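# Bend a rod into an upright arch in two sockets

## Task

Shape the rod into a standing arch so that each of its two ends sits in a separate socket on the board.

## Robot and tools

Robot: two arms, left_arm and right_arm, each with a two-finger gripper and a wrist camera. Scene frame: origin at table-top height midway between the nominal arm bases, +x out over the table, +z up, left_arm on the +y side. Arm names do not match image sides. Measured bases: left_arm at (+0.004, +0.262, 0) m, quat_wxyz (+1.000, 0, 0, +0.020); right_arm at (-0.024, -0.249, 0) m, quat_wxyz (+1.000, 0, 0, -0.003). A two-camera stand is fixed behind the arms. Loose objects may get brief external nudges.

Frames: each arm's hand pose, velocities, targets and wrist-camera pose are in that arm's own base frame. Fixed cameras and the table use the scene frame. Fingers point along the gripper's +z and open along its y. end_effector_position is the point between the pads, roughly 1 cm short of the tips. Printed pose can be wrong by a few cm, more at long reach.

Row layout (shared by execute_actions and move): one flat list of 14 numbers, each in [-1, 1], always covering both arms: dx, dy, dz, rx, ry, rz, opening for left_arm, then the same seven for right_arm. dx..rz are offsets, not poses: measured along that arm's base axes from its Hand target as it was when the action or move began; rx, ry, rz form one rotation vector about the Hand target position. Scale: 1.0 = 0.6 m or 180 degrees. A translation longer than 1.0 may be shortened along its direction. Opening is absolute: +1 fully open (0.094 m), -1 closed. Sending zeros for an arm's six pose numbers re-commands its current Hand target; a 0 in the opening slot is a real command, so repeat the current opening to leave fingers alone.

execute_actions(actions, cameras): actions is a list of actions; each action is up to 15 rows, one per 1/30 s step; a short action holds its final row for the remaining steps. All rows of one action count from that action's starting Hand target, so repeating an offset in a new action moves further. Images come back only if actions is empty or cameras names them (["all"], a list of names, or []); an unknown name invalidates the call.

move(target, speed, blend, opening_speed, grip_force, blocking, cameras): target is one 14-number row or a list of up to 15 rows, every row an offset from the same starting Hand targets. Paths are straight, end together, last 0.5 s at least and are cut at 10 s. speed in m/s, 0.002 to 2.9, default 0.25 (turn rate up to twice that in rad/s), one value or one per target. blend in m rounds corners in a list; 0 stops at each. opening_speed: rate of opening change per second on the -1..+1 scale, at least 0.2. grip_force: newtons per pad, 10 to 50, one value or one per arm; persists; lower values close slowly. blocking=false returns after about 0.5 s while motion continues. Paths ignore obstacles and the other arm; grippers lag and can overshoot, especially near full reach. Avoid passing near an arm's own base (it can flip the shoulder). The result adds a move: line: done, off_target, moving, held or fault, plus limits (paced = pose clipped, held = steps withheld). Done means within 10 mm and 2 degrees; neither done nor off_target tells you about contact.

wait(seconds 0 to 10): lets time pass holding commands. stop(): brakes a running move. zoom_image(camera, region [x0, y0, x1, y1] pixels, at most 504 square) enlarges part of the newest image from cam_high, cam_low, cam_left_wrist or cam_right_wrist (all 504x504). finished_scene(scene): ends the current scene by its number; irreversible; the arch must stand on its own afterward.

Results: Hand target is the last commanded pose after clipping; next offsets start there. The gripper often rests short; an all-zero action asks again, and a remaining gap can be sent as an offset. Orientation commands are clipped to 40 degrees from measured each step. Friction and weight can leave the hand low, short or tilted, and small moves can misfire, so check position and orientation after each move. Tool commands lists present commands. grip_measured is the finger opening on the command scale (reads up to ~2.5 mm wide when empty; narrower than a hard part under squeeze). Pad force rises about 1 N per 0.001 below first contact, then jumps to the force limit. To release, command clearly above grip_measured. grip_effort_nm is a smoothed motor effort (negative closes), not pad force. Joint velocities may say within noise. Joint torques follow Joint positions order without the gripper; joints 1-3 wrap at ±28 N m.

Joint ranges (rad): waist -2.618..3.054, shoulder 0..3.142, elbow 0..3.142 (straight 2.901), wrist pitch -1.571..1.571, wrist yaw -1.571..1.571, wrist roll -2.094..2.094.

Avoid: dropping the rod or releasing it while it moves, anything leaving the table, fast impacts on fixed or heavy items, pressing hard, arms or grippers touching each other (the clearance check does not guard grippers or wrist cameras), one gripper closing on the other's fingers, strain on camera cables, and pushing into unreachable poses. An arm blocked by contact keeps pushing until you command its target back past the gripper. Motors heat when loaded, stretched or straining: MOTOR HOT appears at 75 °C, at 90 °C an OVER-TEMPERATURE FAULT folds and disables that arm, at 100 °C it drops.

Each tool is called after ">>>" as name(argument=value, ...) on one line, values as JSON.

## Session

>>> execute_actions(actions=[])

>>> zoom_image(camera="cam_low", region=[90, 200, 490, 330])

>>> zoom_image(camera="cam_high", region=[140, 180, 340, 460])

Scene clock: 0.00 s.
left_arm: end_effector_position=(+0.4121, -0.1459, +0.2706) grip_measured=+1.000 grip_effort_nm=n/a end_effector_quat_wxyz=(+0.602, +0.071, +0.775, -0.178) | right_arm: end_effector_position=(+0.3496, +0.0760, +0.3214) grip_measured=+1.000 grip_effort_nm=n/a end_effector_quat_wxyz=(+0.529, -0.212, +0.798, +0.196)
Joint positions: left_arm=[-0.316 1.289 0.873 0.202 0.061 -0.182 0.094] | right_arm=[-0.08 1.133 1.155 -0.491 -0.639 -0.198 0.094]
Joint velocities: within noise
Joint torques (N m): no reading
Heat: left arm: 31 °C; right arm: 31 °C.
Hand target: left_arm +0.4125, -0.1460, +0.2861; +0.617, +0.071, +0.762, -0.181 | right_arm +0.3491, +0.0759, +0.3252; +0.532, -0.212, +0.796, +0.195
Tool commands: left_gripper/opening=+1.0 right_gripper/opening=+1.0

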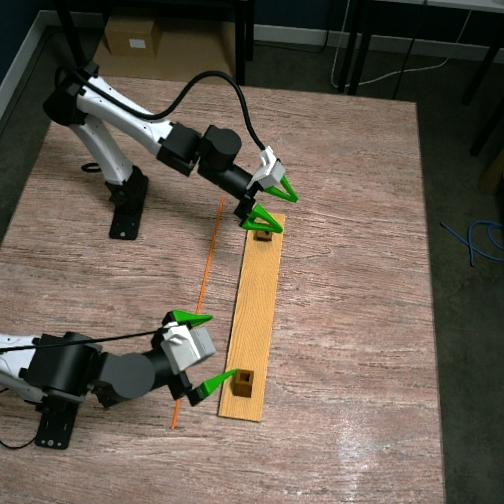

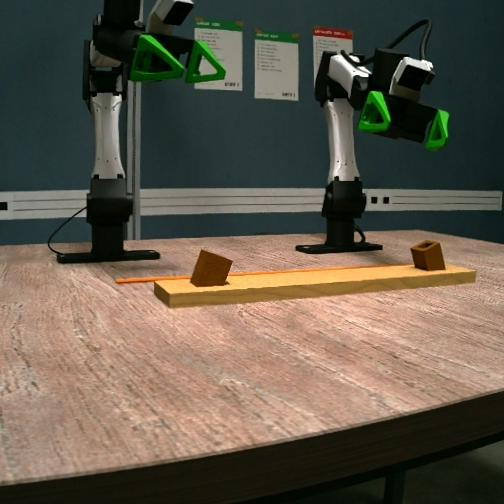

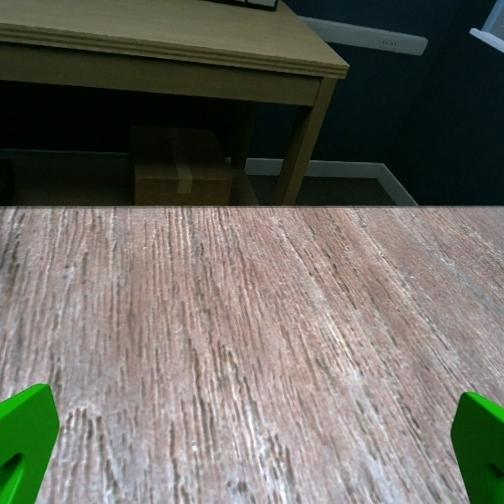

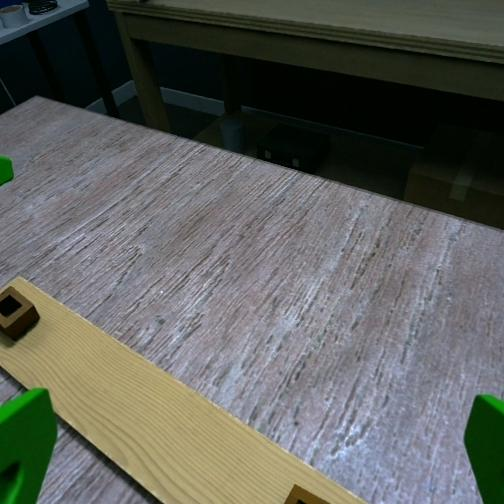

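Scaled by 1.260 from the camera's 504x504 image, which has a finer 720x720 frame.

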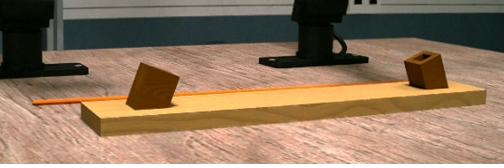

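Scaled by 1.800 from the camera's 504x504 image, which has a finer 720x720 frame.

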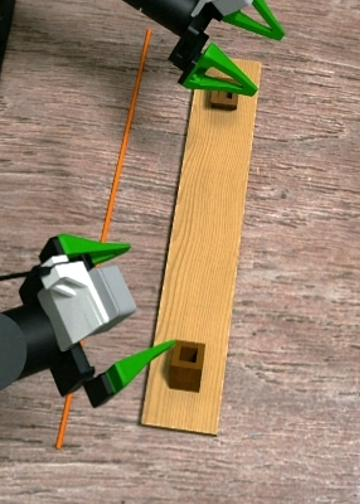

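>>> move(target=[[-0.246,0.143,-0.1,0.439,0.203,-0.3966,0.2,-0.152,-0.04,-0.16,-0.3563,0.1776,0.2759,0.2],[-0.246,0.143,-0.293,0.439,0.203,-0.3966,0.2,-0.152,-0.04,-0.359,-0.3563,0.1776,0.2759,0.2]], blend=[0.03,0], speed=0.3, cameras=["all"])

Scene clock: 8.30 s.
left_arm: end_effector_position=(+0.2654, -0.0597, +0.1110) grip_measured=+0.202 grip_effort_nm=-0.06 end_effector_quat_wxyz=(+0.003, +0.745, +0.667, -0.002) | right_arm: end_effector_position=(+0.2579, +0.0516, +0.1160) grip_measured=+0.202 grip_effort_nm=-0.14 end_effector_quat_wxyz=(-0.006, +0.680, -0.733, -0.001)
Joint positions: left_arm=[-0.217 1.57 1.256 -1.254 0.007 1.465 0.056] | right_arm=[0.192 1.528 1.235 -1.268 -0.009 -1.305 0.056]
Joint torques (N m): left_arm=[-0.18 -4.9 5.56 0.28 0.18 0.15] | right_arm=[0.73 -5.45 5.57 0.52 0.07 -0.08]
Heat: left arm: 32 °C; right arm: 32 °C.
Hand target: left_arm +0.2648, -0.0602, +0.1103; +0.000, +0.753, +0.658, +0.000 | right_arm +0.2577, +0.0519, +0.1097; +0.000, +0.687, -0.727, -0.001
Off the commanded pose: left_arm 0.001 m, 1 deg | right_arm 0.006 m, 1 deg.
move: done

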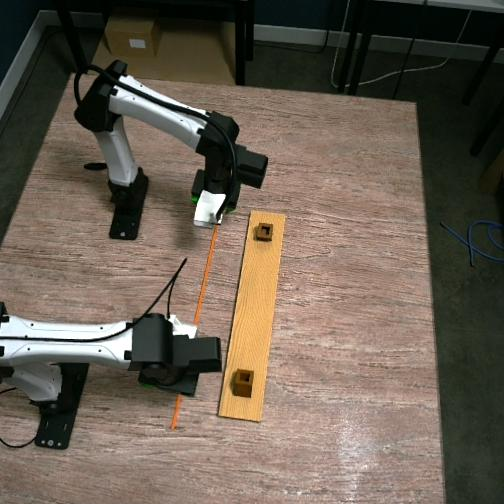

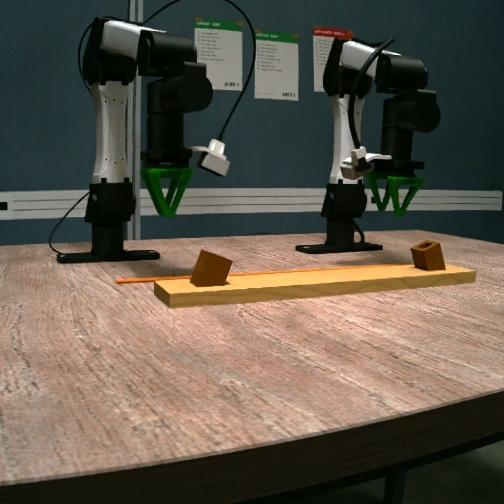

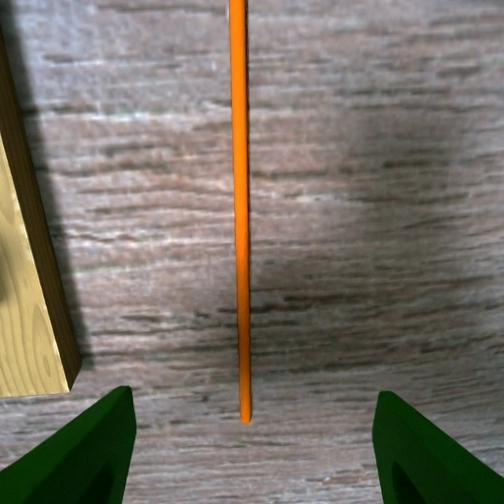

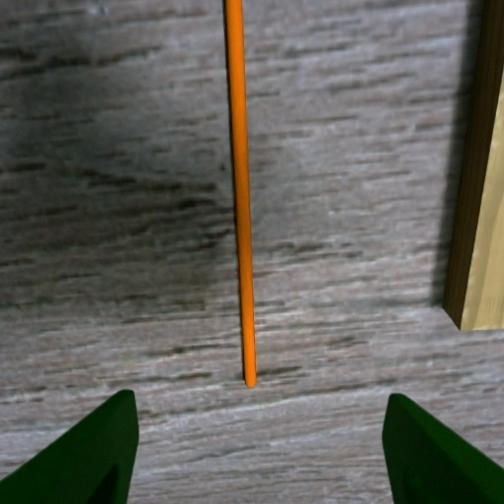

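>>> move(target=[[0.0,0.025,-0.12,0,0,0.004,0,-0.013,0.033,-0.12,0,0,0.012,0],[0.0,0.025,-0.158,0,0,0.004,0,-0.013,0.033,-0.163,0,0,0.012,0]], blend=[0.02,0], speed=[0.2,0.06], cameras=["all"])

>>> zoom_image(camera="cam_low", region=[90, 180, 480, 330])

Scene clock: 12.53 s.
left_arm: end_effector_position=(+0.2656, -0.0478, +0.0179) grip_measured=+0.002 grip_effort_nm=-0.06 end_effector_quat_wxyz=(+0.004, +0.745, +0.667, +0.001) | right_arm: end_effector_position=(+0.2525, +0.0718, +0.0190) grip_measured=+0.003 grip_effort_nm=-0.13 end_effector_quat_wxyz=(-0.008, +0.702, -0.712, +0.000)
Joint positions: left_arm=[-0.176 1.651 0.956 -0.868 0.004 1.507 0.047] | right_arm=[0.272 1.617 0.924 -0.864 -0.007 -1.284 0.047]
Joint torques (N m): left_arm=[1.02 -4.62 4.97 0.3 0.21 0.15] | right_arm=[0.72 -5.29 5.15 0.5 0.06 0.15]
Heat: left arm: 32 °C; right arm: 32 °C.
Hand target: left_arm +0.2649, -0.0452, +0.0155; +0.000, +0.749, +0.663, +0.000 | right_arm +0.2500, +0.0717, +0.0120; +0.000, +0.701, -0.714, +0.000
Off the commanded pose: left_arm 0.004 m, 1 deg | right_arm 0.008 m, 1 deg.
move: done; blend cut to 0.0129 m at target 1

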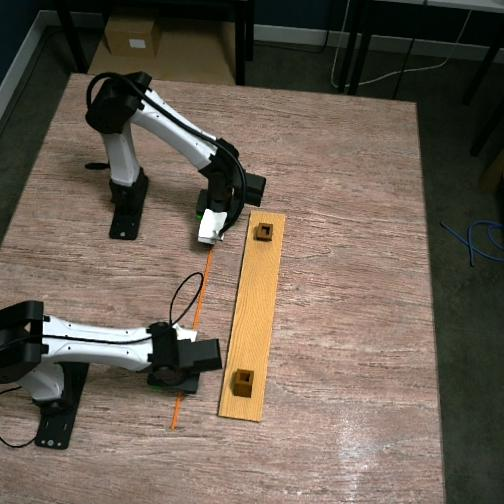

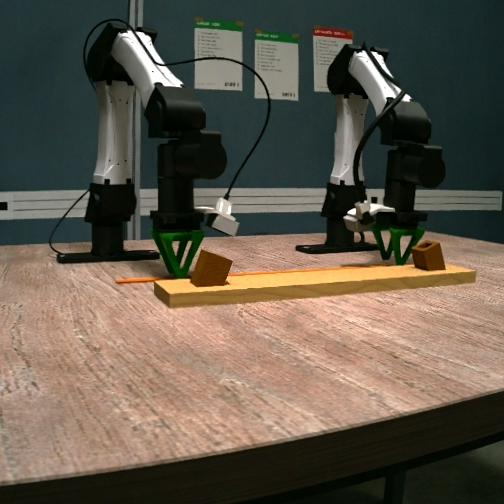

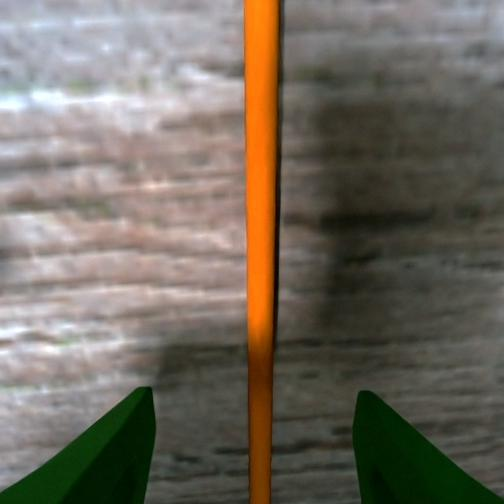

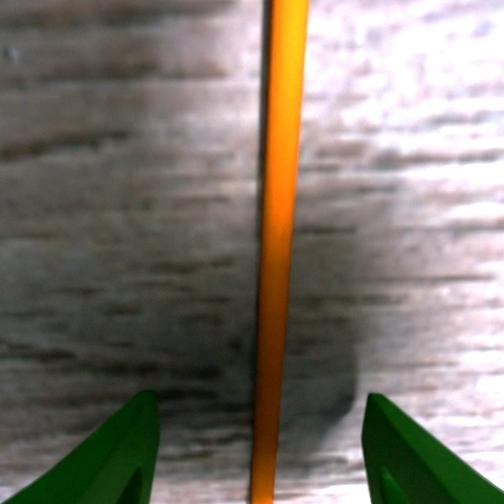

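Scaled by 1.292 from the camera's 504x504 image, which has a finer 720x720 frame.

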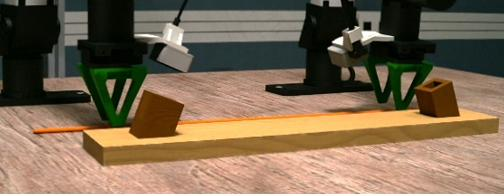

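>>> move(target=[[-0.003,0,-0.012,0,0,0,0,-0.001,0,-0.015,0,0,-0.012,0],[-0.003,0,-0.012,0,0,0,-1,-0.001,0,-0.016,0,0,-0.012,-1]], speed=0.06, opening_speed=0.6, cameras=["cam_left_wrist","cam_right_wrist"])

Scene clock: 16.80 s.
left_arm: end_effector_position=(+0.2646, -0.0476, +0.0112) grip_measured=-0.921 grip_effort_nm=-0.96 end_effector_quat_wxyz=(+0.006, +0.746, +0.666, +0.002) | right_arm: end_effector_position=(+0.2530, +0.0718, +0.0112) grip_measured=-0.893 grip_effort_nm=-1.01 end_effector_quat_wxyz=(-0.009, +0.688, -0.725, +0.001)
Joint positions: left_arm=[-0.176 1.657 0.933 -0.836 0.004 1.507 0.004] | right_arm=[0.272 1.63 0.904 -0.827 -0.006 -1.246 0.005]
Joint torques (N m): left_arm=[0.87 -4.48 4.82 0.3 0.21 0.14] | right_arm=[0.76 -4.94 4.67 0.55 0.06 0.15]
Heat: left arm: 32 °C; right arm: 32 °C.
Hand target: left_arm +0.2632, -0.0452, +0.0083; +0.000, +0.749, +0.663, +0.000 | right_arm +0.2494, +0.0717, +0.0024; +0.000, +0.687, -0.727, +0.000
Off the commanded pose: left_arm 0.004 m, 1 deg | right_arm 0.010 m, 1 deg.
move: done
Images, in order (width x height): cam_left_wrist 504x504, cam_right_wrist 504x504.

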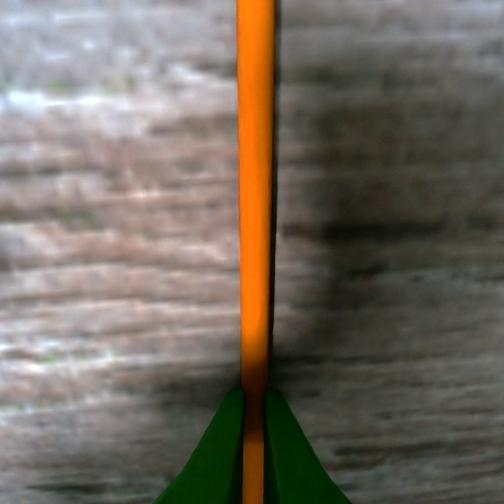

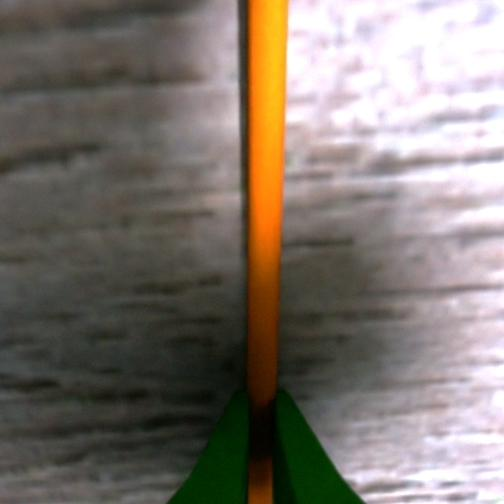

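>>> move(target=[[0,0,0.12,0,0,0,-1,0,0,0.13,0,0,0,-1],[0.153,-0.012,0.45,-0.04,-0.44,0.013,-1,0.219,-0.012,0.46,-0.0075,-0.44,0.018,-1],[0.153,-0.012,0.45,-0.046,-0.498,0.015,-1,0.219,-0.012,0.46,-0.0085,-0.5,0.02,-1]], speed=0.15, blend=[0.03,0.02,0], cameras=["cam_high","cam_low"])

Scene clock: 28.23 s.
left_arm: end_effector_position=(+0.3543, -0.0499, +0.2714) grip_measured=-0.996 grip_effort_nm=-0.17 end_effector_quat_wxyz=(+0.507, +0.521, +0.494, +0.478) | right_arm: end_effector_position=(+0.3791, +0.0667, +0.2867) grip_measured=-0.894 grip_effort_nm=-1.04 end_effector_quat_wxyz=(+0.511, -0.502, +0.494, -0.493)
Joint positions: left_arm=[-0.218 0.935 0.507 0.398 -0.161 1.563 0] | right_arm=[0.295 1.082 0.592 0.499 0.269 -1.564 0.005]
Joint torques (N m): left_arm=[-0.31 -1.07 7.19 2.31 0.17 -0.01] | right_arm=[-0.64 -2.13 6.84 2.09 -0.01 0.01]
Heat: left arm: 33 °C; right arm: 33 °C.
Hand target: left_arm +0.3550, -0.0525, +0.2783; +0.515, +0.515, +0.484, +0.484 | right_arm +0.3808, +0.0645, +0.2784; +0.505, -0.506, +0.494, -0.494
Off the commanded pose: left_arm 0.007 m, 2 deg | right_arm 0.009 m, 1 deg.
move: done
Images, in order (width x height): cam_high 504x504, cam_low 504x504.

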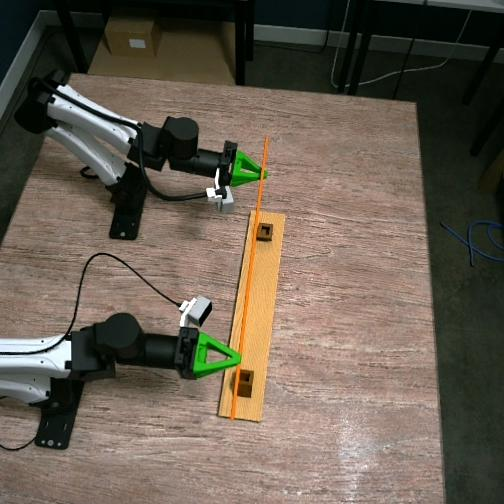

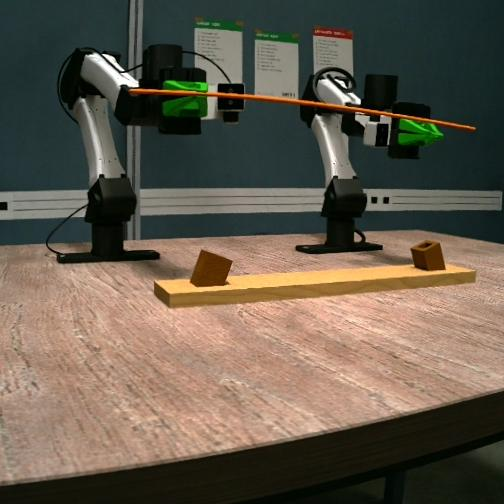

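>>> zoom_image(camera="cam_high", region=[210, 130, 290, 210])

>>> zoom_image(camera="cam_low", region=[370, 80, 490, 180])

>>> wait(seconds=0, cameras=["cam_left_wrist","cam_right_wrist"])

Scaled by 6.300 from the camera's 504x504 image, which has a finer 720x720 frame.

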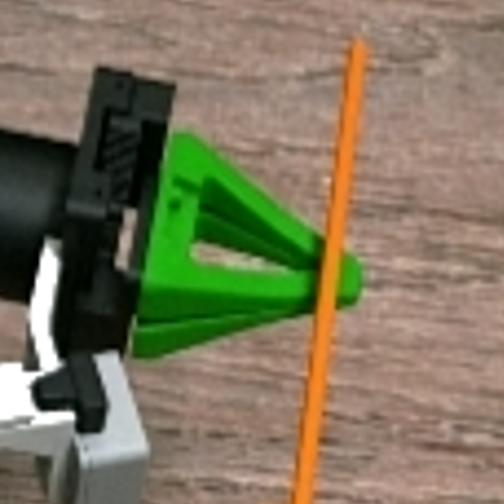

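Scaled by 4.200 from the camera's 504x504 image, which has a finer 720x720 frame.

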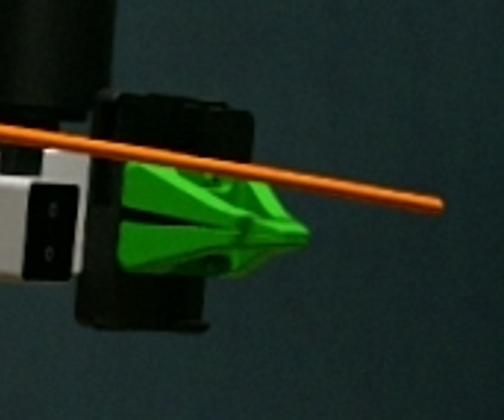

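Scene clock: 29.53 s.
left_arm: end_effector_position=(+0.3543, -0.0499, +0.2715) grip_measured=-0.996 grip_effort_nm=-0.17 end_effector_quat_wxyz=(+0.507, +0.521, +0.493, +0.478) | right_arm: end_effector_position=(+0.3791, +0.0667, +0.2867) grip_measured=-0.894 grip_effort_nm=-1.04 end_effector_quat_wxyz=(+0.511, -0.502, +0.493, -0.494)
Joint positions: left_arm=[-0.218 0.935 0.507 0.399 -0.161 1.563 0] | right_arm=[0.295 1.082 0.592 0.499 0.269 -1.564 0.005]
Joint torques (N m): left_arm=[-0.28 -1.09 7.13 2.3 0.17 0] | right_arm=[-0.62 -2.13 6.86 2.08 -0.01 0.02]
Heat: left arm: 33 °C; right arm: 34 °C.
Hand target: left_arm +0.3550, -0.0525, +0.2784; +0.515, +0.515, +0.484, +0.484 | right_arm +0.3808, +0.0645, +0.2784; +0.505, -0.506, +0.494, -0.494
Tool commands: left_gripper/opening=-1.0 right_gripper/opening=-1.0
Off the commanded pose: left_arm 0.007 m, 2 deg | right_arm 0.009 m, 1 deg.
Images, in order (width x height): cam_left_wrist 504x504, cam_right_wrist 504x504.

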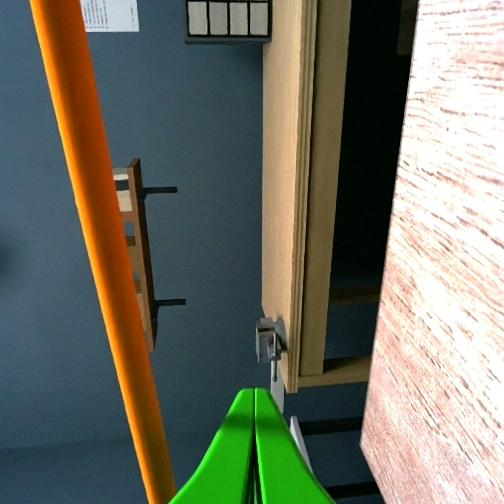

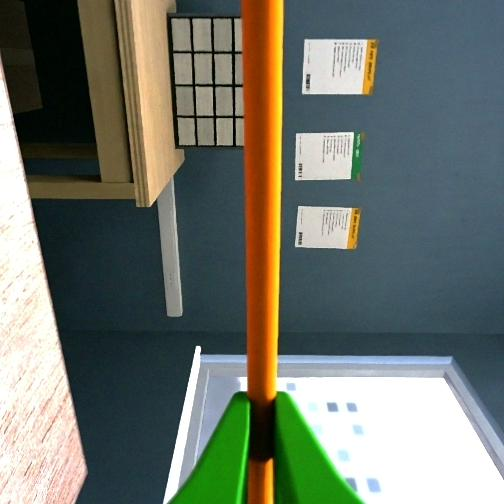

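>>> move(target=[[0,0,-0.025,0,0,0,-1,0,0,0,0,0,0,-1],[-0.12,0,-0.025,0,0,0,-1,0,0,0,0,0,0,-1],[-0.12,0,0.03,0,0,0,-0.2,0,0,0,0,0,0,-1]], speed=0.1, cameras=["all"])

>>> zoom_image(camera="cam_high", region=[210, 130, 290, 210])

>>> zoom_image(camera="cam_low", region=[370, 80, 490, 180])

Scene clock: 35.73 s.
left_arm: end_effector_position=(+0.2829, -0.0510, +0.2825) grip_measured=-0.202 grip_effort_nm=0.12 end_effector_quat_wxyz=(+0.507, +0.522, +0.491, +0.478) | right_arm: end_effector_position=(+0.3791, +0.0667, +0.2867) grip_measured=-0.894 grip_effort_nm=-1.04 end_effector_quat_wxyz=(+0.511, -0.502, +0.493, -0.494)
Joint positions: left_arm=[-0.356 0.541 0.461 0.05 -0.296 1.564 0.038] | right_arm=[0.295 1.082 0.592 0.499 0.269 -1.564 0.005]
Joint torques (N m): left_arm=[-0.29 1.32 9.5 2.03 0.13 -0.03] | right_arm=[-0.64 -2.11 6.84 2.08 -0.01 0.02]
Heat: left arm: 33 °C; right arm: 36 °C.
Hand target: left_arm +0.2830, -0.0524, +0.2963; +0.515, +0.515, +0.484, +0.484 | right_arm +0.3808, +0.0645, +0.2784; +0.505, -0.506, +0.494, -0.494
Off the commanded pose: left_arm 0.014 m, 2 deg | right_arm 0.009 m, 1 deg.
move: off_target (left_arm); target 3's new opening was sent with left_arm's hand 0.014 m and 2 deg from that target

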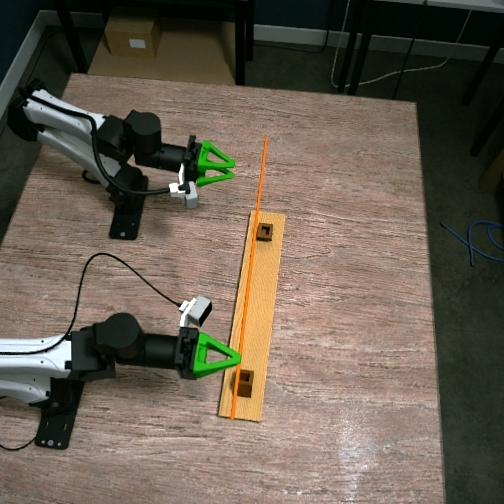

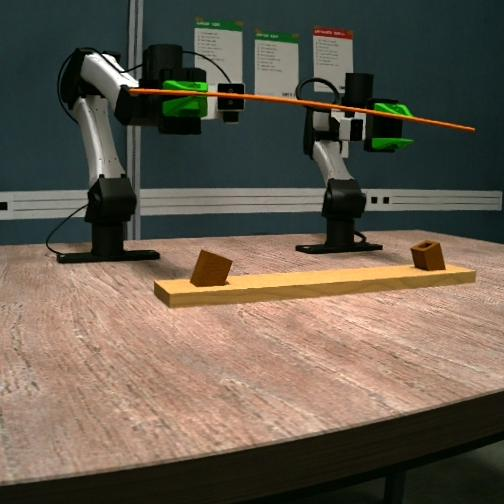

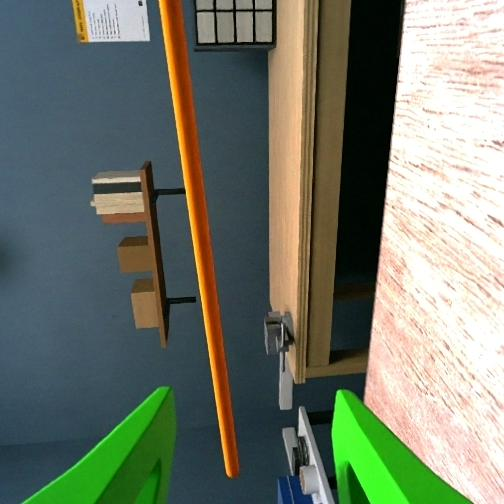

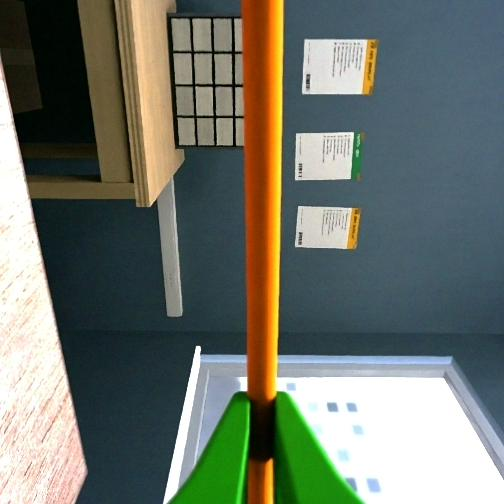

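Scaled by 6.300 from the camera's 504x504 image, which has a finer 720x720 frame.

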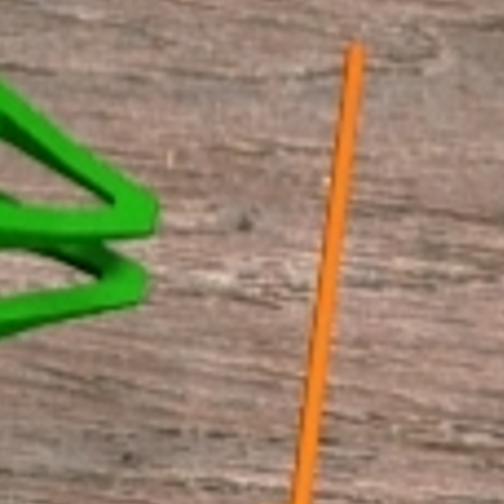

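Scaled by 4.200 from the camera's 504x504 image, which has a finer 720x720 frame.

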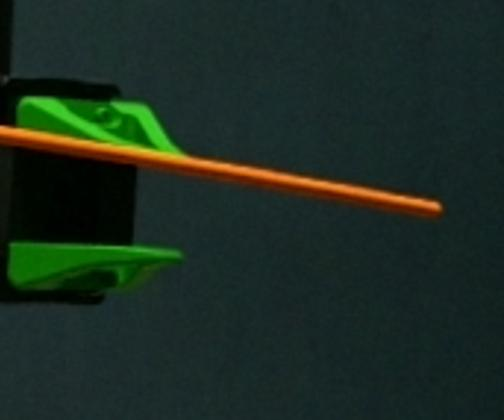

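>>> move(target=[0,-0.03,0.023,-0.042,0,0,-0.2,0,0,0,0,0,0,-1], speed=0.1, cameras=["cam_left_wrist","cam_high"])

Scene clock: 45.20 s.
left_arm: end_effector_position=(+0.2826, -0.0695, +0.2913) grip_measured=-0.202 grip_effort_nm=0.11 end_effector_quat_wxyz=(+0.530, +0.499, +0.517, +0.451) | right_arm: end_effector_position=(+0.3791, +0.0667, +0.2867) grip_measured=-0.894 grip_effort_nm=-1.04 end_effector_quat_wxyz=(+0.511, -0.502, +0.493, -0.494)
Joint positions: left_arm=[-0.493 0.59 0.506 0.048 -0.43 1.458 0.038] | right_arm=[0.295 1.082 0.592 0.499 0.269 -1.564 0.005]
Joint torques (N m): left_arm=[-0.27 1.22 10.07 2.12 0.11 -0.29] | right_arm=[-0.62 -2.11 6.84 2.08 -0.01 0.03]
Heat: left arm: 34 °C; right arm: 39 °C.
Hand target: left_arm +0.2830, -0.0705, +0.3100; +0.548, +0.480, +0.515, +0.451 | right_arm +0.3808, +0.0645, +0.2784; +0.505, -0.506, +0.494, -0.494
Off the commanded pose: left_arm 0.019 m, 3 deg | right_arm 0.009 m, 1 deg.
move: off_target (left_arm)
Images, in order (width x height): cam_high 504x504, cam_left_wrist 504x504.

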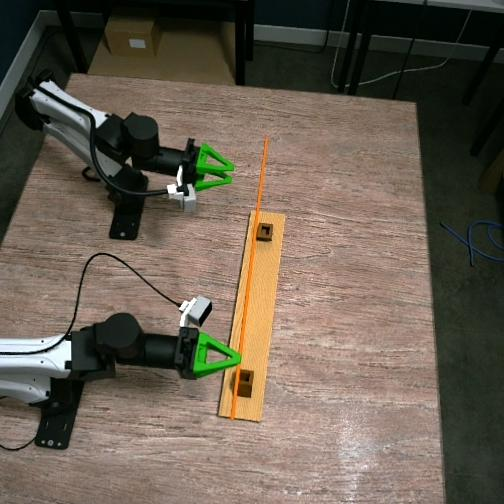

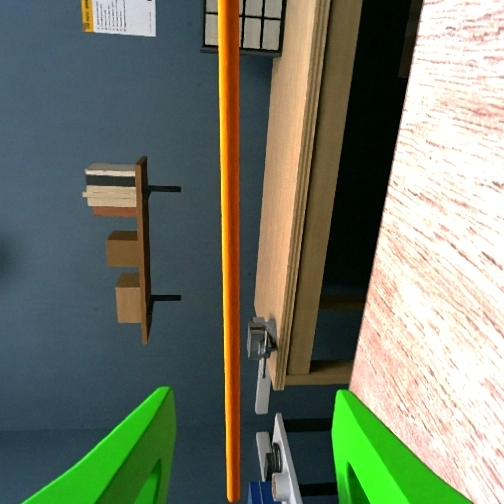

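>>> move(target=[0,-0.03,0.016,-0.008,0,0,-0.2,0,0,0,0,0,0,-1], speed=0.1, cameras=["cam_left_wrist","cam_high"])

>>> move(target=[0.08,0,0.0,0,0,0,-0.2,0,0,0,0,0,0,-1], speed=0.08, cameras=["cam_left_wrist","cam_high"])

Scene clock: 48.43 s.
left_arm: end_effector_position=(+0.2826, -0.0877, +0.2985) grip_measured=-0.202 grip_effort_nm=0.11 end_effector_quat_wxyz=(+0.531, +0.497, +0.522, +0.445) | right_arm: end_effector_position=(+0.3791, +0.0667, +0.2867) grip_measured=-0.894 grip_effort_nm=-1.04 end_effector_quat_wxyz=(+0.511, -0.502, +0.493, -0.494)
Joint positions: left_arm=[-0.612 0.649 0.551 0.052 -0.547 1.434 0.038] | right_arm=[0.295 1.082 0.592 0.499 0.269 -1.564 0.005]
Joint torques (N m): left_arm=[-0.27 0.79 10.1 2.2 0.08 -0.28] | right_arm=[-0.62 -2.13 6.84 2.08 -0.01 0.02]
Heat: left arm: 34 °C; right arm: 39 °C.
Hand target: left_arm +0.2830, -0.0885, +0.3196; +0.554, +0.473, +0.521, +0.445 | right_arm +0.3808, +0.0645, +0.2784; +0.505, -0.506, +0.494, -0.494
Off the commanded pose: left_arm 0.021 m, 4 deg | right_arm 0.009 m, 1 deg.
move: off_target (left_arm)
Images, in order (width x height): cam_high 504x504, cam_left_wrist 504x504.

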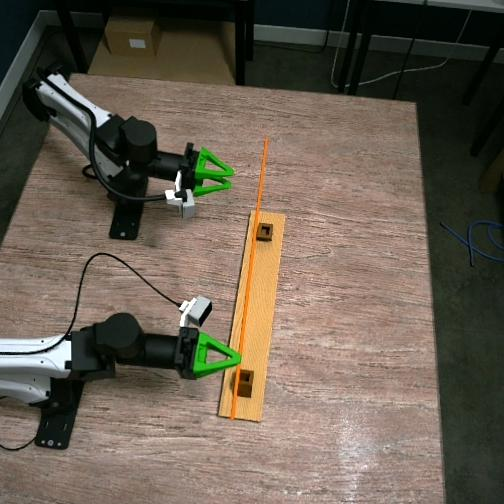

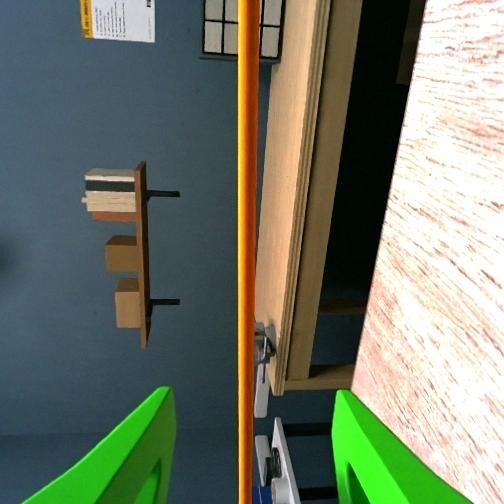

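Scene clock: 49.73 s.
left_arm: end_effector_position=(+0.3278, -0.0871, +0.2979) grip_measured=-0.202 grip_effort_nm=0.11 end_effector_quat_wxyz=(+0.529, +0.494, +0.527, +0.445) | right_arm: end_effector_position=(+0.3791, +0.0667, +0.2867) grip_measured=-0.894 grip_effort_nm=-1.04 end_effector_quat_wxyz=(+0.511, -0.502, +0.493, -0.494)
Joint positions: left_arm=[-0.467 0.854 0.6 0.206 -0.413 1.434 0.038] | right_arm=[0.295 1.082 0.592 0.499 0.269 -1.564 0.005]
Joint torques (N m): left_arm=[1.03 -0.42 10.21 2.24 0.32 -0.29] | right_arm=[-0.62 -2.13 6.84 2.08 -0.01 0.03]
Heat: left arm: 34 °C; right arm: 40 °C.
Hand target: left_arm +0.3310, -0.0884, +0.3198; +0.554, +0.473, +0.521, +0.445 | right_arm +0.3808, +0.0645, +0.2784; +0.505, -0.506, +0.494, -0.494
Off the commanded pose: left_arm 0.022 m, 4 deg | right_arm 0.009 m, 1 deg.
move: off_target (left_arm)
Images, in order (width x height): cam_high 504x504, cam_left_wrist 504x504.

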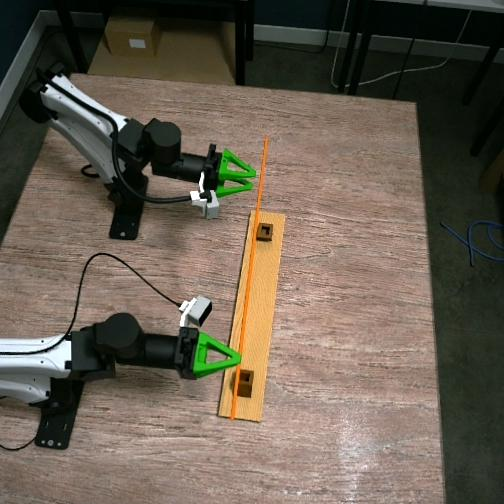

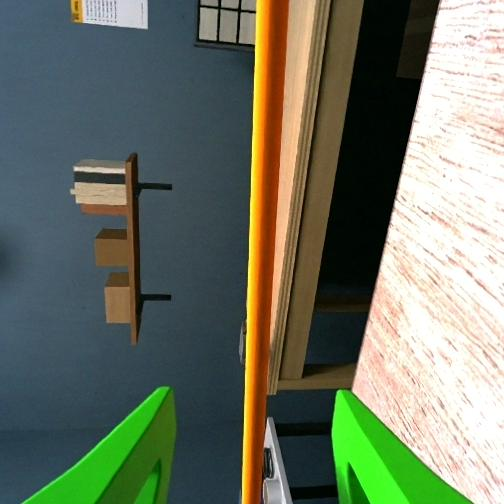

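>>> move(target=[0.048,0,0.0,0.006,0,0,-0.2,0,0,0,0,0,0,-1], speed=0.06, cameras=["cam_left_wrist","cam_high"])

>>> zoom_image(camera="cam_high", region=[210, 120, 310, 220])

Scene clock: 52.33 s.
left_arm: end_effector_position=(+0.3557, -0.0869, +0.2981) grip_measured=-0.202 grip_effort_nm=0.12 end_effector_quat_wxyz=(+0.529, +0.494, +0.528, +0.444) | right_arm: end_effector_position=(+0.3791, +0.0667, +0.2867) grip_measured=-0.894 grip_effort_nm=-1.04 end_effector_quat_wxyz=(+0.511, -0.502, +0.493, -0.494)
Joint positions: left_arm=[-0.404 0.98 0.648 0.283 -0.351 1.434 0.038] | right_arm=[0.295 1.082 0.592 0.499 0.269 -1.564 0.005]
Joint torques (N m): left_arm=[1.03 -1.14 10.26 2.28 0.34 -0.08] | right_arm=[-0.64 -2.13 6.84 2.08 -0.01 0.02]
Heat: left arm: 35 °C; right arm: 40 °C.
Hand target: left_arm +0.3598, -0.0885, +0.3198; +0.550, +0.478, +0.516, +0.450 | right_arm +0.3808, +0.0645, +0.2784; +0.505, -0.506, +0.494, -0.494
Off the commanded pose: left_arm 0.022 m, 3 deg | right_arm 0.009 m, 1 deg.
move: off_target (left_arm)
Images, in order (width x height): cam_high 504x504, cam_left_wrist 504x504.

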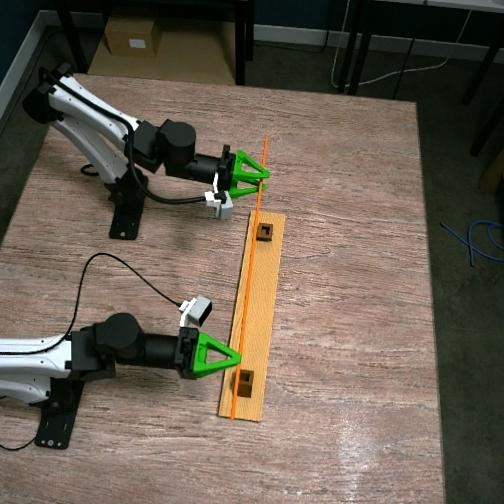

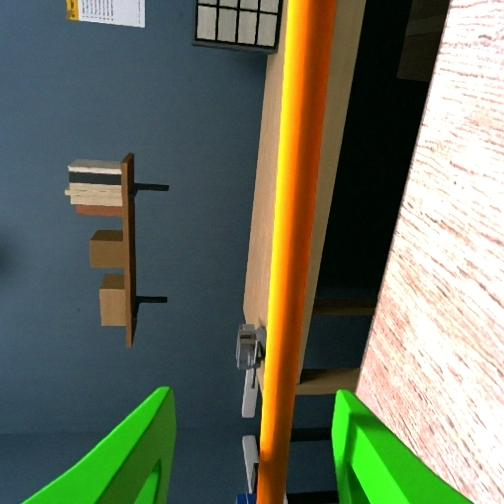

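Scaled by 5.040 from the camera's 504x504 image, which has a finer 720x720 frame.

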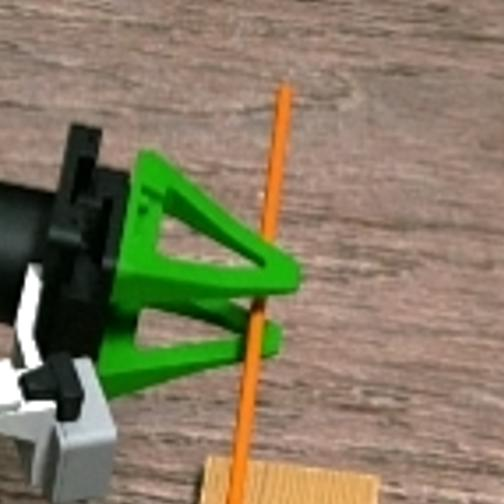

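>>> move(target=[0.006,0,-0.006,0.02,0,0,-0.2,0,0,0,0,0,0,-1], speed=0.06)

>>> move(target=[0,0,0,0,0,0,-1,0,0,0,0,0,0,-1], opening_speed=0.5, cameras=["cam_left_wrist","cam_high","cam_low"])

Scene clock: 55.90 s.
left_arm: end_effector_position=(+0.3595, -0.0873, +0.2956) grip_measured=-0.202 grip_effort_nm=0.12 end_effector_quat_wxyz=(+0.516, +0.509, +0.515, +0.458) | right_arm: end_effector_position=(+0.3791, +0.0667, +0.2867) grip_measured=-0.894 grip_effort_nm=-1.04 end_effector_quat_wxyz=(+0.511, -0.502, +0.493, -0.494)
Joint positions: left_arm=[-0.397 0.998 0.648 0.299 -0.344 1.489 0.038] | right_arm=[0.295 1.082 0.592 0.499 0.269 -1.564 0.005]
Joint torques (N m): left_arm=[1.13 -1.36 9.96 2.27 0.35 -0.02] | right_arm=[-0.64 -2.13 6.84 2.08 -0.01 0.02]
Heat: left arm: 36 °C; right arm: 41 °C.
Hand target: left_arm +0.3634, -0.0884, +0.3161; +0.534, +0.496, +0.502, +0.466 | right_arm +0.3808, +0.0645, +0.2784; +0.505, -0.506, +0.494, -0.494
Off the commanded pose: left_arm 0.021 m, 3 deg | right_arm 0.009 m, 1 deg.
move: off_target (left_arm)

Scene clock: 57.70 s.
left_arm: end_effector_position=(+0.3595, -0.0875, +0.2962) grip_measured=-0.899 grip_effort_nm=-0.99 end_effector_quat_wxyz=(+0.517, +0.509, +0.514, +0.458) | right_arm: end_effector_position=(+0.3792, +0.0661, +0.2868) grip_measured=-0.894 grip_effort_nm=-1.04 end_effector_quat_wxyz=(+0.511, -0.501, +0.494, -0.494)
Joint positions: left_arm=[-0.397 0.998 0.648 0.301 -0.342 1.489 0.005] | right_arm=[0.293 1.082 0.592 0.5 0.268 -1.564 0.005]
Joint torques (N m): left_arm=[1.13 -1.32 10.04 2.25 0.35 -0.01] | right_arm=[-0.49 -2.11 6.84 2.08 -0.01 0.03]
Heat: left arm: 36 °C; right arm: 41 °C.
Hand target: left_arm +0.3634, -0.0883, +0.3161; +0.534, +0.495, +0.502, +0.466 | right_arm +0.3808, +0.0645, +0.2784; +0.505, -0.506, +0.494, -0.494
Off the commanded pose: left_arm 0.020 m, 3 deg | right_arm 0.009 m, 1 deg.
move: off_target (left_arm)
Images, in order (width x height): cam_high 504x504, cam_low 504x504, cam_left_wrist 504x504.

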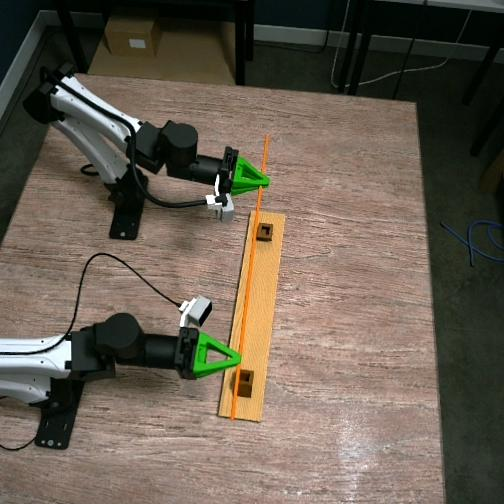

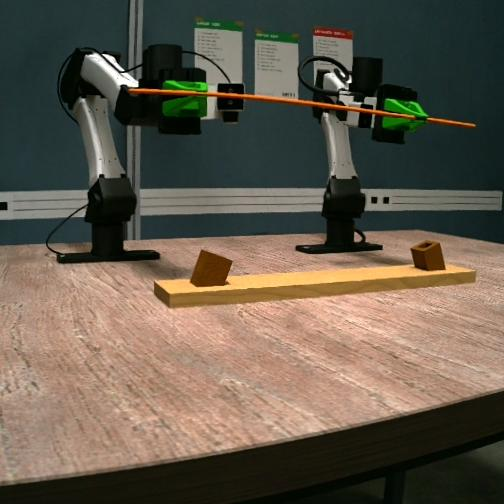

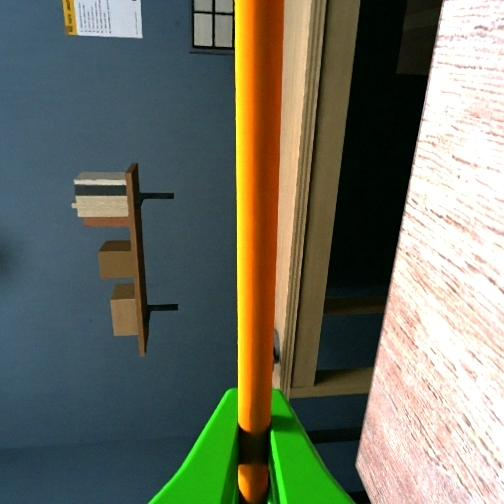

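>>> move(target=[[0,-0.015,0,-0.12,0,0,-1,0,0.02,0.02,0.139,0,0,-1],[0,-0.05,-0.01,-0.26,-0.007,0,-1,0,0.07,0.03,0.278,-0.007,0,-1],[-0.008,-0.098,-0.02,-0.42,-0.015,0,-1,0,0.14,0.03,0.444,-0.015,0,-1]], speed=0.15, blend=0.01, cameras=["cam_high","cam_low"])

>>> zoom_image(camera="cam_high", region=[190, 180, 330, 320])

>>> zoom_image(camera="cam_high", region=[190, 310, 330, 450])

Scene clock: 66.10 s.
left_arm: end_effector_position=(+0.3601, -0.1317, +0.2905) grip_measured=-0.899 grip_effort_nm=-1.01 end_effector_quat_wxyz=(+0.710, +0.074, +0.689, +0.128) | right_arm: end_effector_position=(+0.3765, +0.1247, +0.2741) grip_measured=-0.894 grip_effort_nm=-1.04 end_effector_quat_wxyz=(+0.693, -0.063, +0.706, -0.136)
Joint positions: left_arm=[-0.657 1.192 0.632 0.614 -0.726 0.321 0.005] | right_arm=[0.612 1.258 0.655 0.598 0.717 -0.28 0.005]
Joint torques (N m): left_arm=[-1.66 -2.4 7.39 2.46 0.58 -0.86] | right_arm=[2.21 -3.38 11.84 2.2 -0.49 0.66]
Heat: left arm: 37 °C; right arm: 42 °C.
Hand target: left_arm +0.3586, -0.1473, +0.3042; +0.737, +0.054, +0.670, +0.071 | right_arm +0.3808, +0.1486, +0.2964; +0.723, -0.053, +0.685, -0.072
Off the commanded pose: left_arm 0.021 m, 8 deg | right_arm 0.033 m, 9 deg.
move: off_target (left_arm, right_arm)
Images, in order (width x height): cam_high 504x504, cam_low 504x504.

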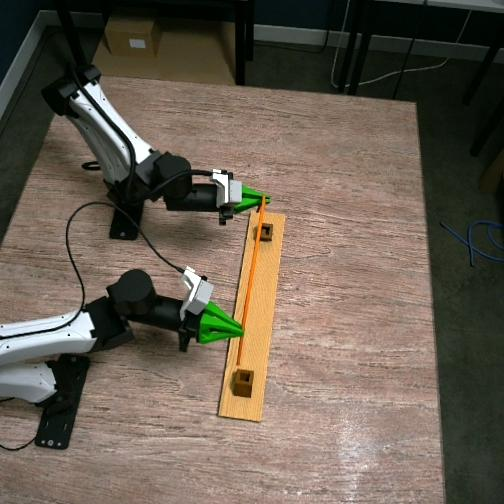

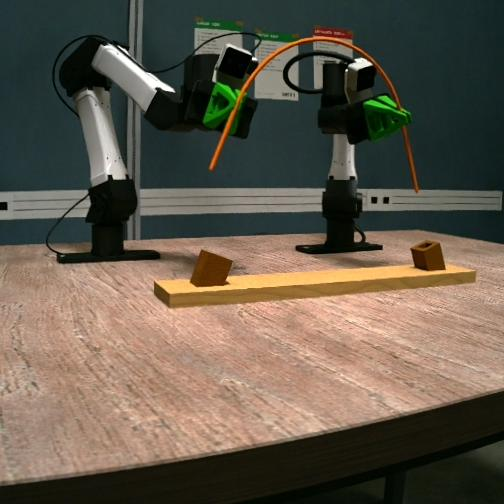

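Scaled by 3.600 from the camera's 504x504 image, which has a finer 720x720 frame.

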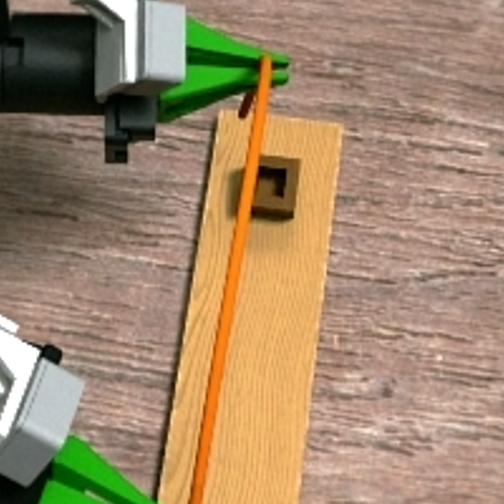

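Scaled by 3.600 from the camera's 504x504 image, which has a finer 720x720 frame.

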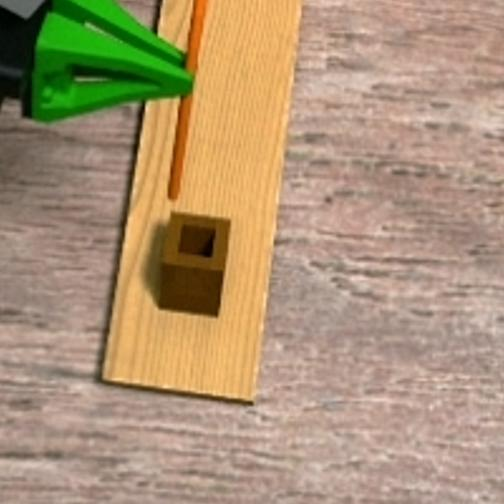

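>>> move(target=[0,0,-0.15,0,0,0,-1,0,0,-0.14,0,0,0,-1], speed=0.12, cameras=["cam_high","cam_low"])

>>> zoom_image(camera="cam_high", region=[210, 180, 310, 280])

>>> zoom_image(camera="cam_high", region=[200, 320, 300, 420])

>>> zoom_image(camera="cam_low", region=[380, 180, 480, 280])

>>> zoom_image(camera="cam_low", region=[160, 190, 260, 290])

Scene clock: 72.17 s.
left_arm: end_effector_position=(+0.3603, -0.1310, +0.2032) grip_measured=-0.899 grip_effort_nm=-1.01 end_effector_quat_wxyz=(+0.715, +0.060, +0.687, +0.117) | right_arm: end_effector_position=(+0.3825, +0.1280, +0.2072) grip_measured=-0.894 grip_effort_nm=-1.04 end_effector_quat_wxyz=(+0.701, -0.050, +0.699, -0.129)
Joint positions: left_arm=[-0.657 1.465 0.394 1.138 -0.731 0.293 0.005] | right_arm=[0.612 1.494 0.491 1.026 0.723 -0.269 0.005]
Joint torques (N m): left_arm=[-1.7 -3.26 5.89 2.34 0.62 -0.56] | right_arm=[2.15 -4.71 6.24 2.33 -0.53 0.58]
Heat: left arm: 37 °C; right arm: 43 °C.
Hand target: left_arm +0.3586, -0.1472, +0.2142; +0.737, +0.054, +0.670, +0.071 | right_arm +0.3808, +0.1485, +0.2124; +0.723, -0.053, +0.685, -0.072
Off the commanded pose: left_arm 0.020 m, 6 deg | right_arm 0.021 m, 7 deg.
move: off_target (left_arm, right_arm)
Images, in order (width x height): cam_high 504x504, cam_low 504x504.

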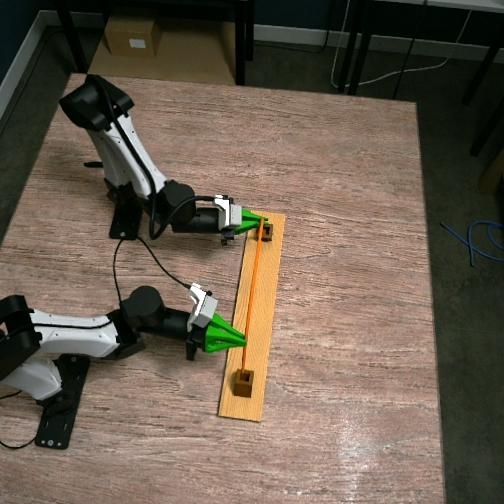

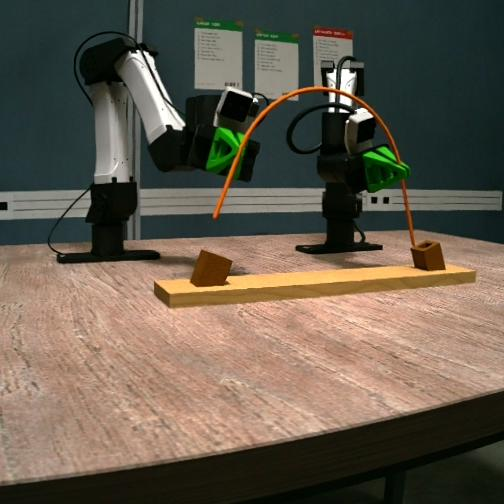

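Scaled by 5.040 from the camera's 504x504 image, which has a finer 720x720 frame.

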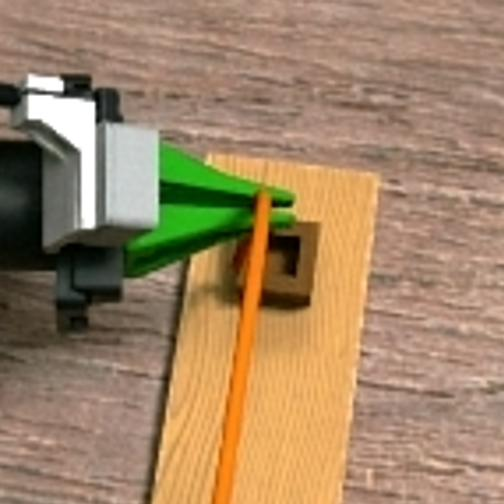

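Scaled by 5.040 from the camera's 504x504 image, which has a finer 720x720 frame.

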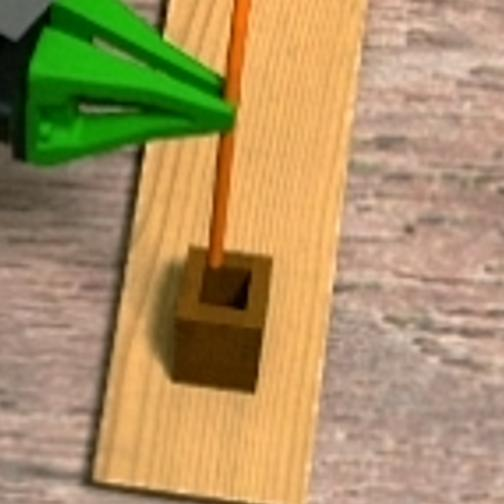

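Scaled by 5.040 from the camera's 504x504 image, which has a finer 720x720 frame.

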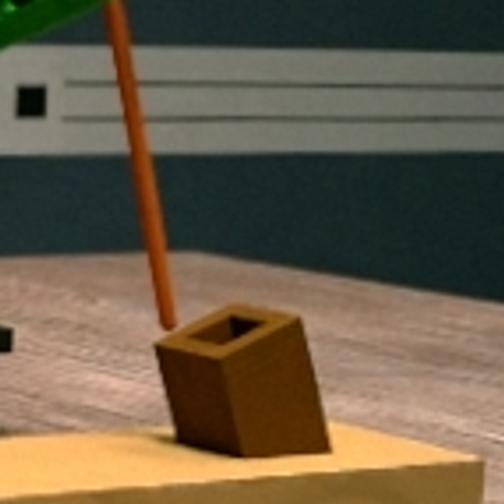

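Scaled by 5.040 from the camera's 504x504 image, which has a finer 720x720 frame.

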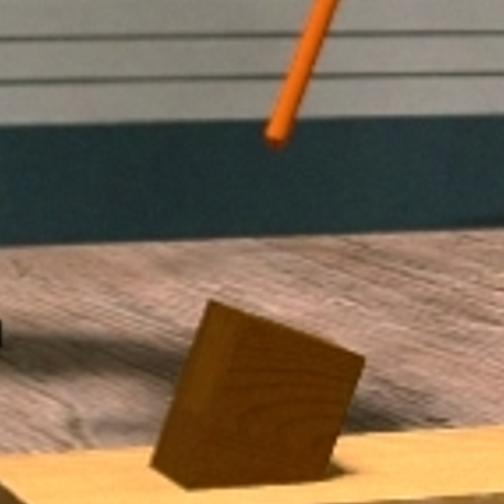

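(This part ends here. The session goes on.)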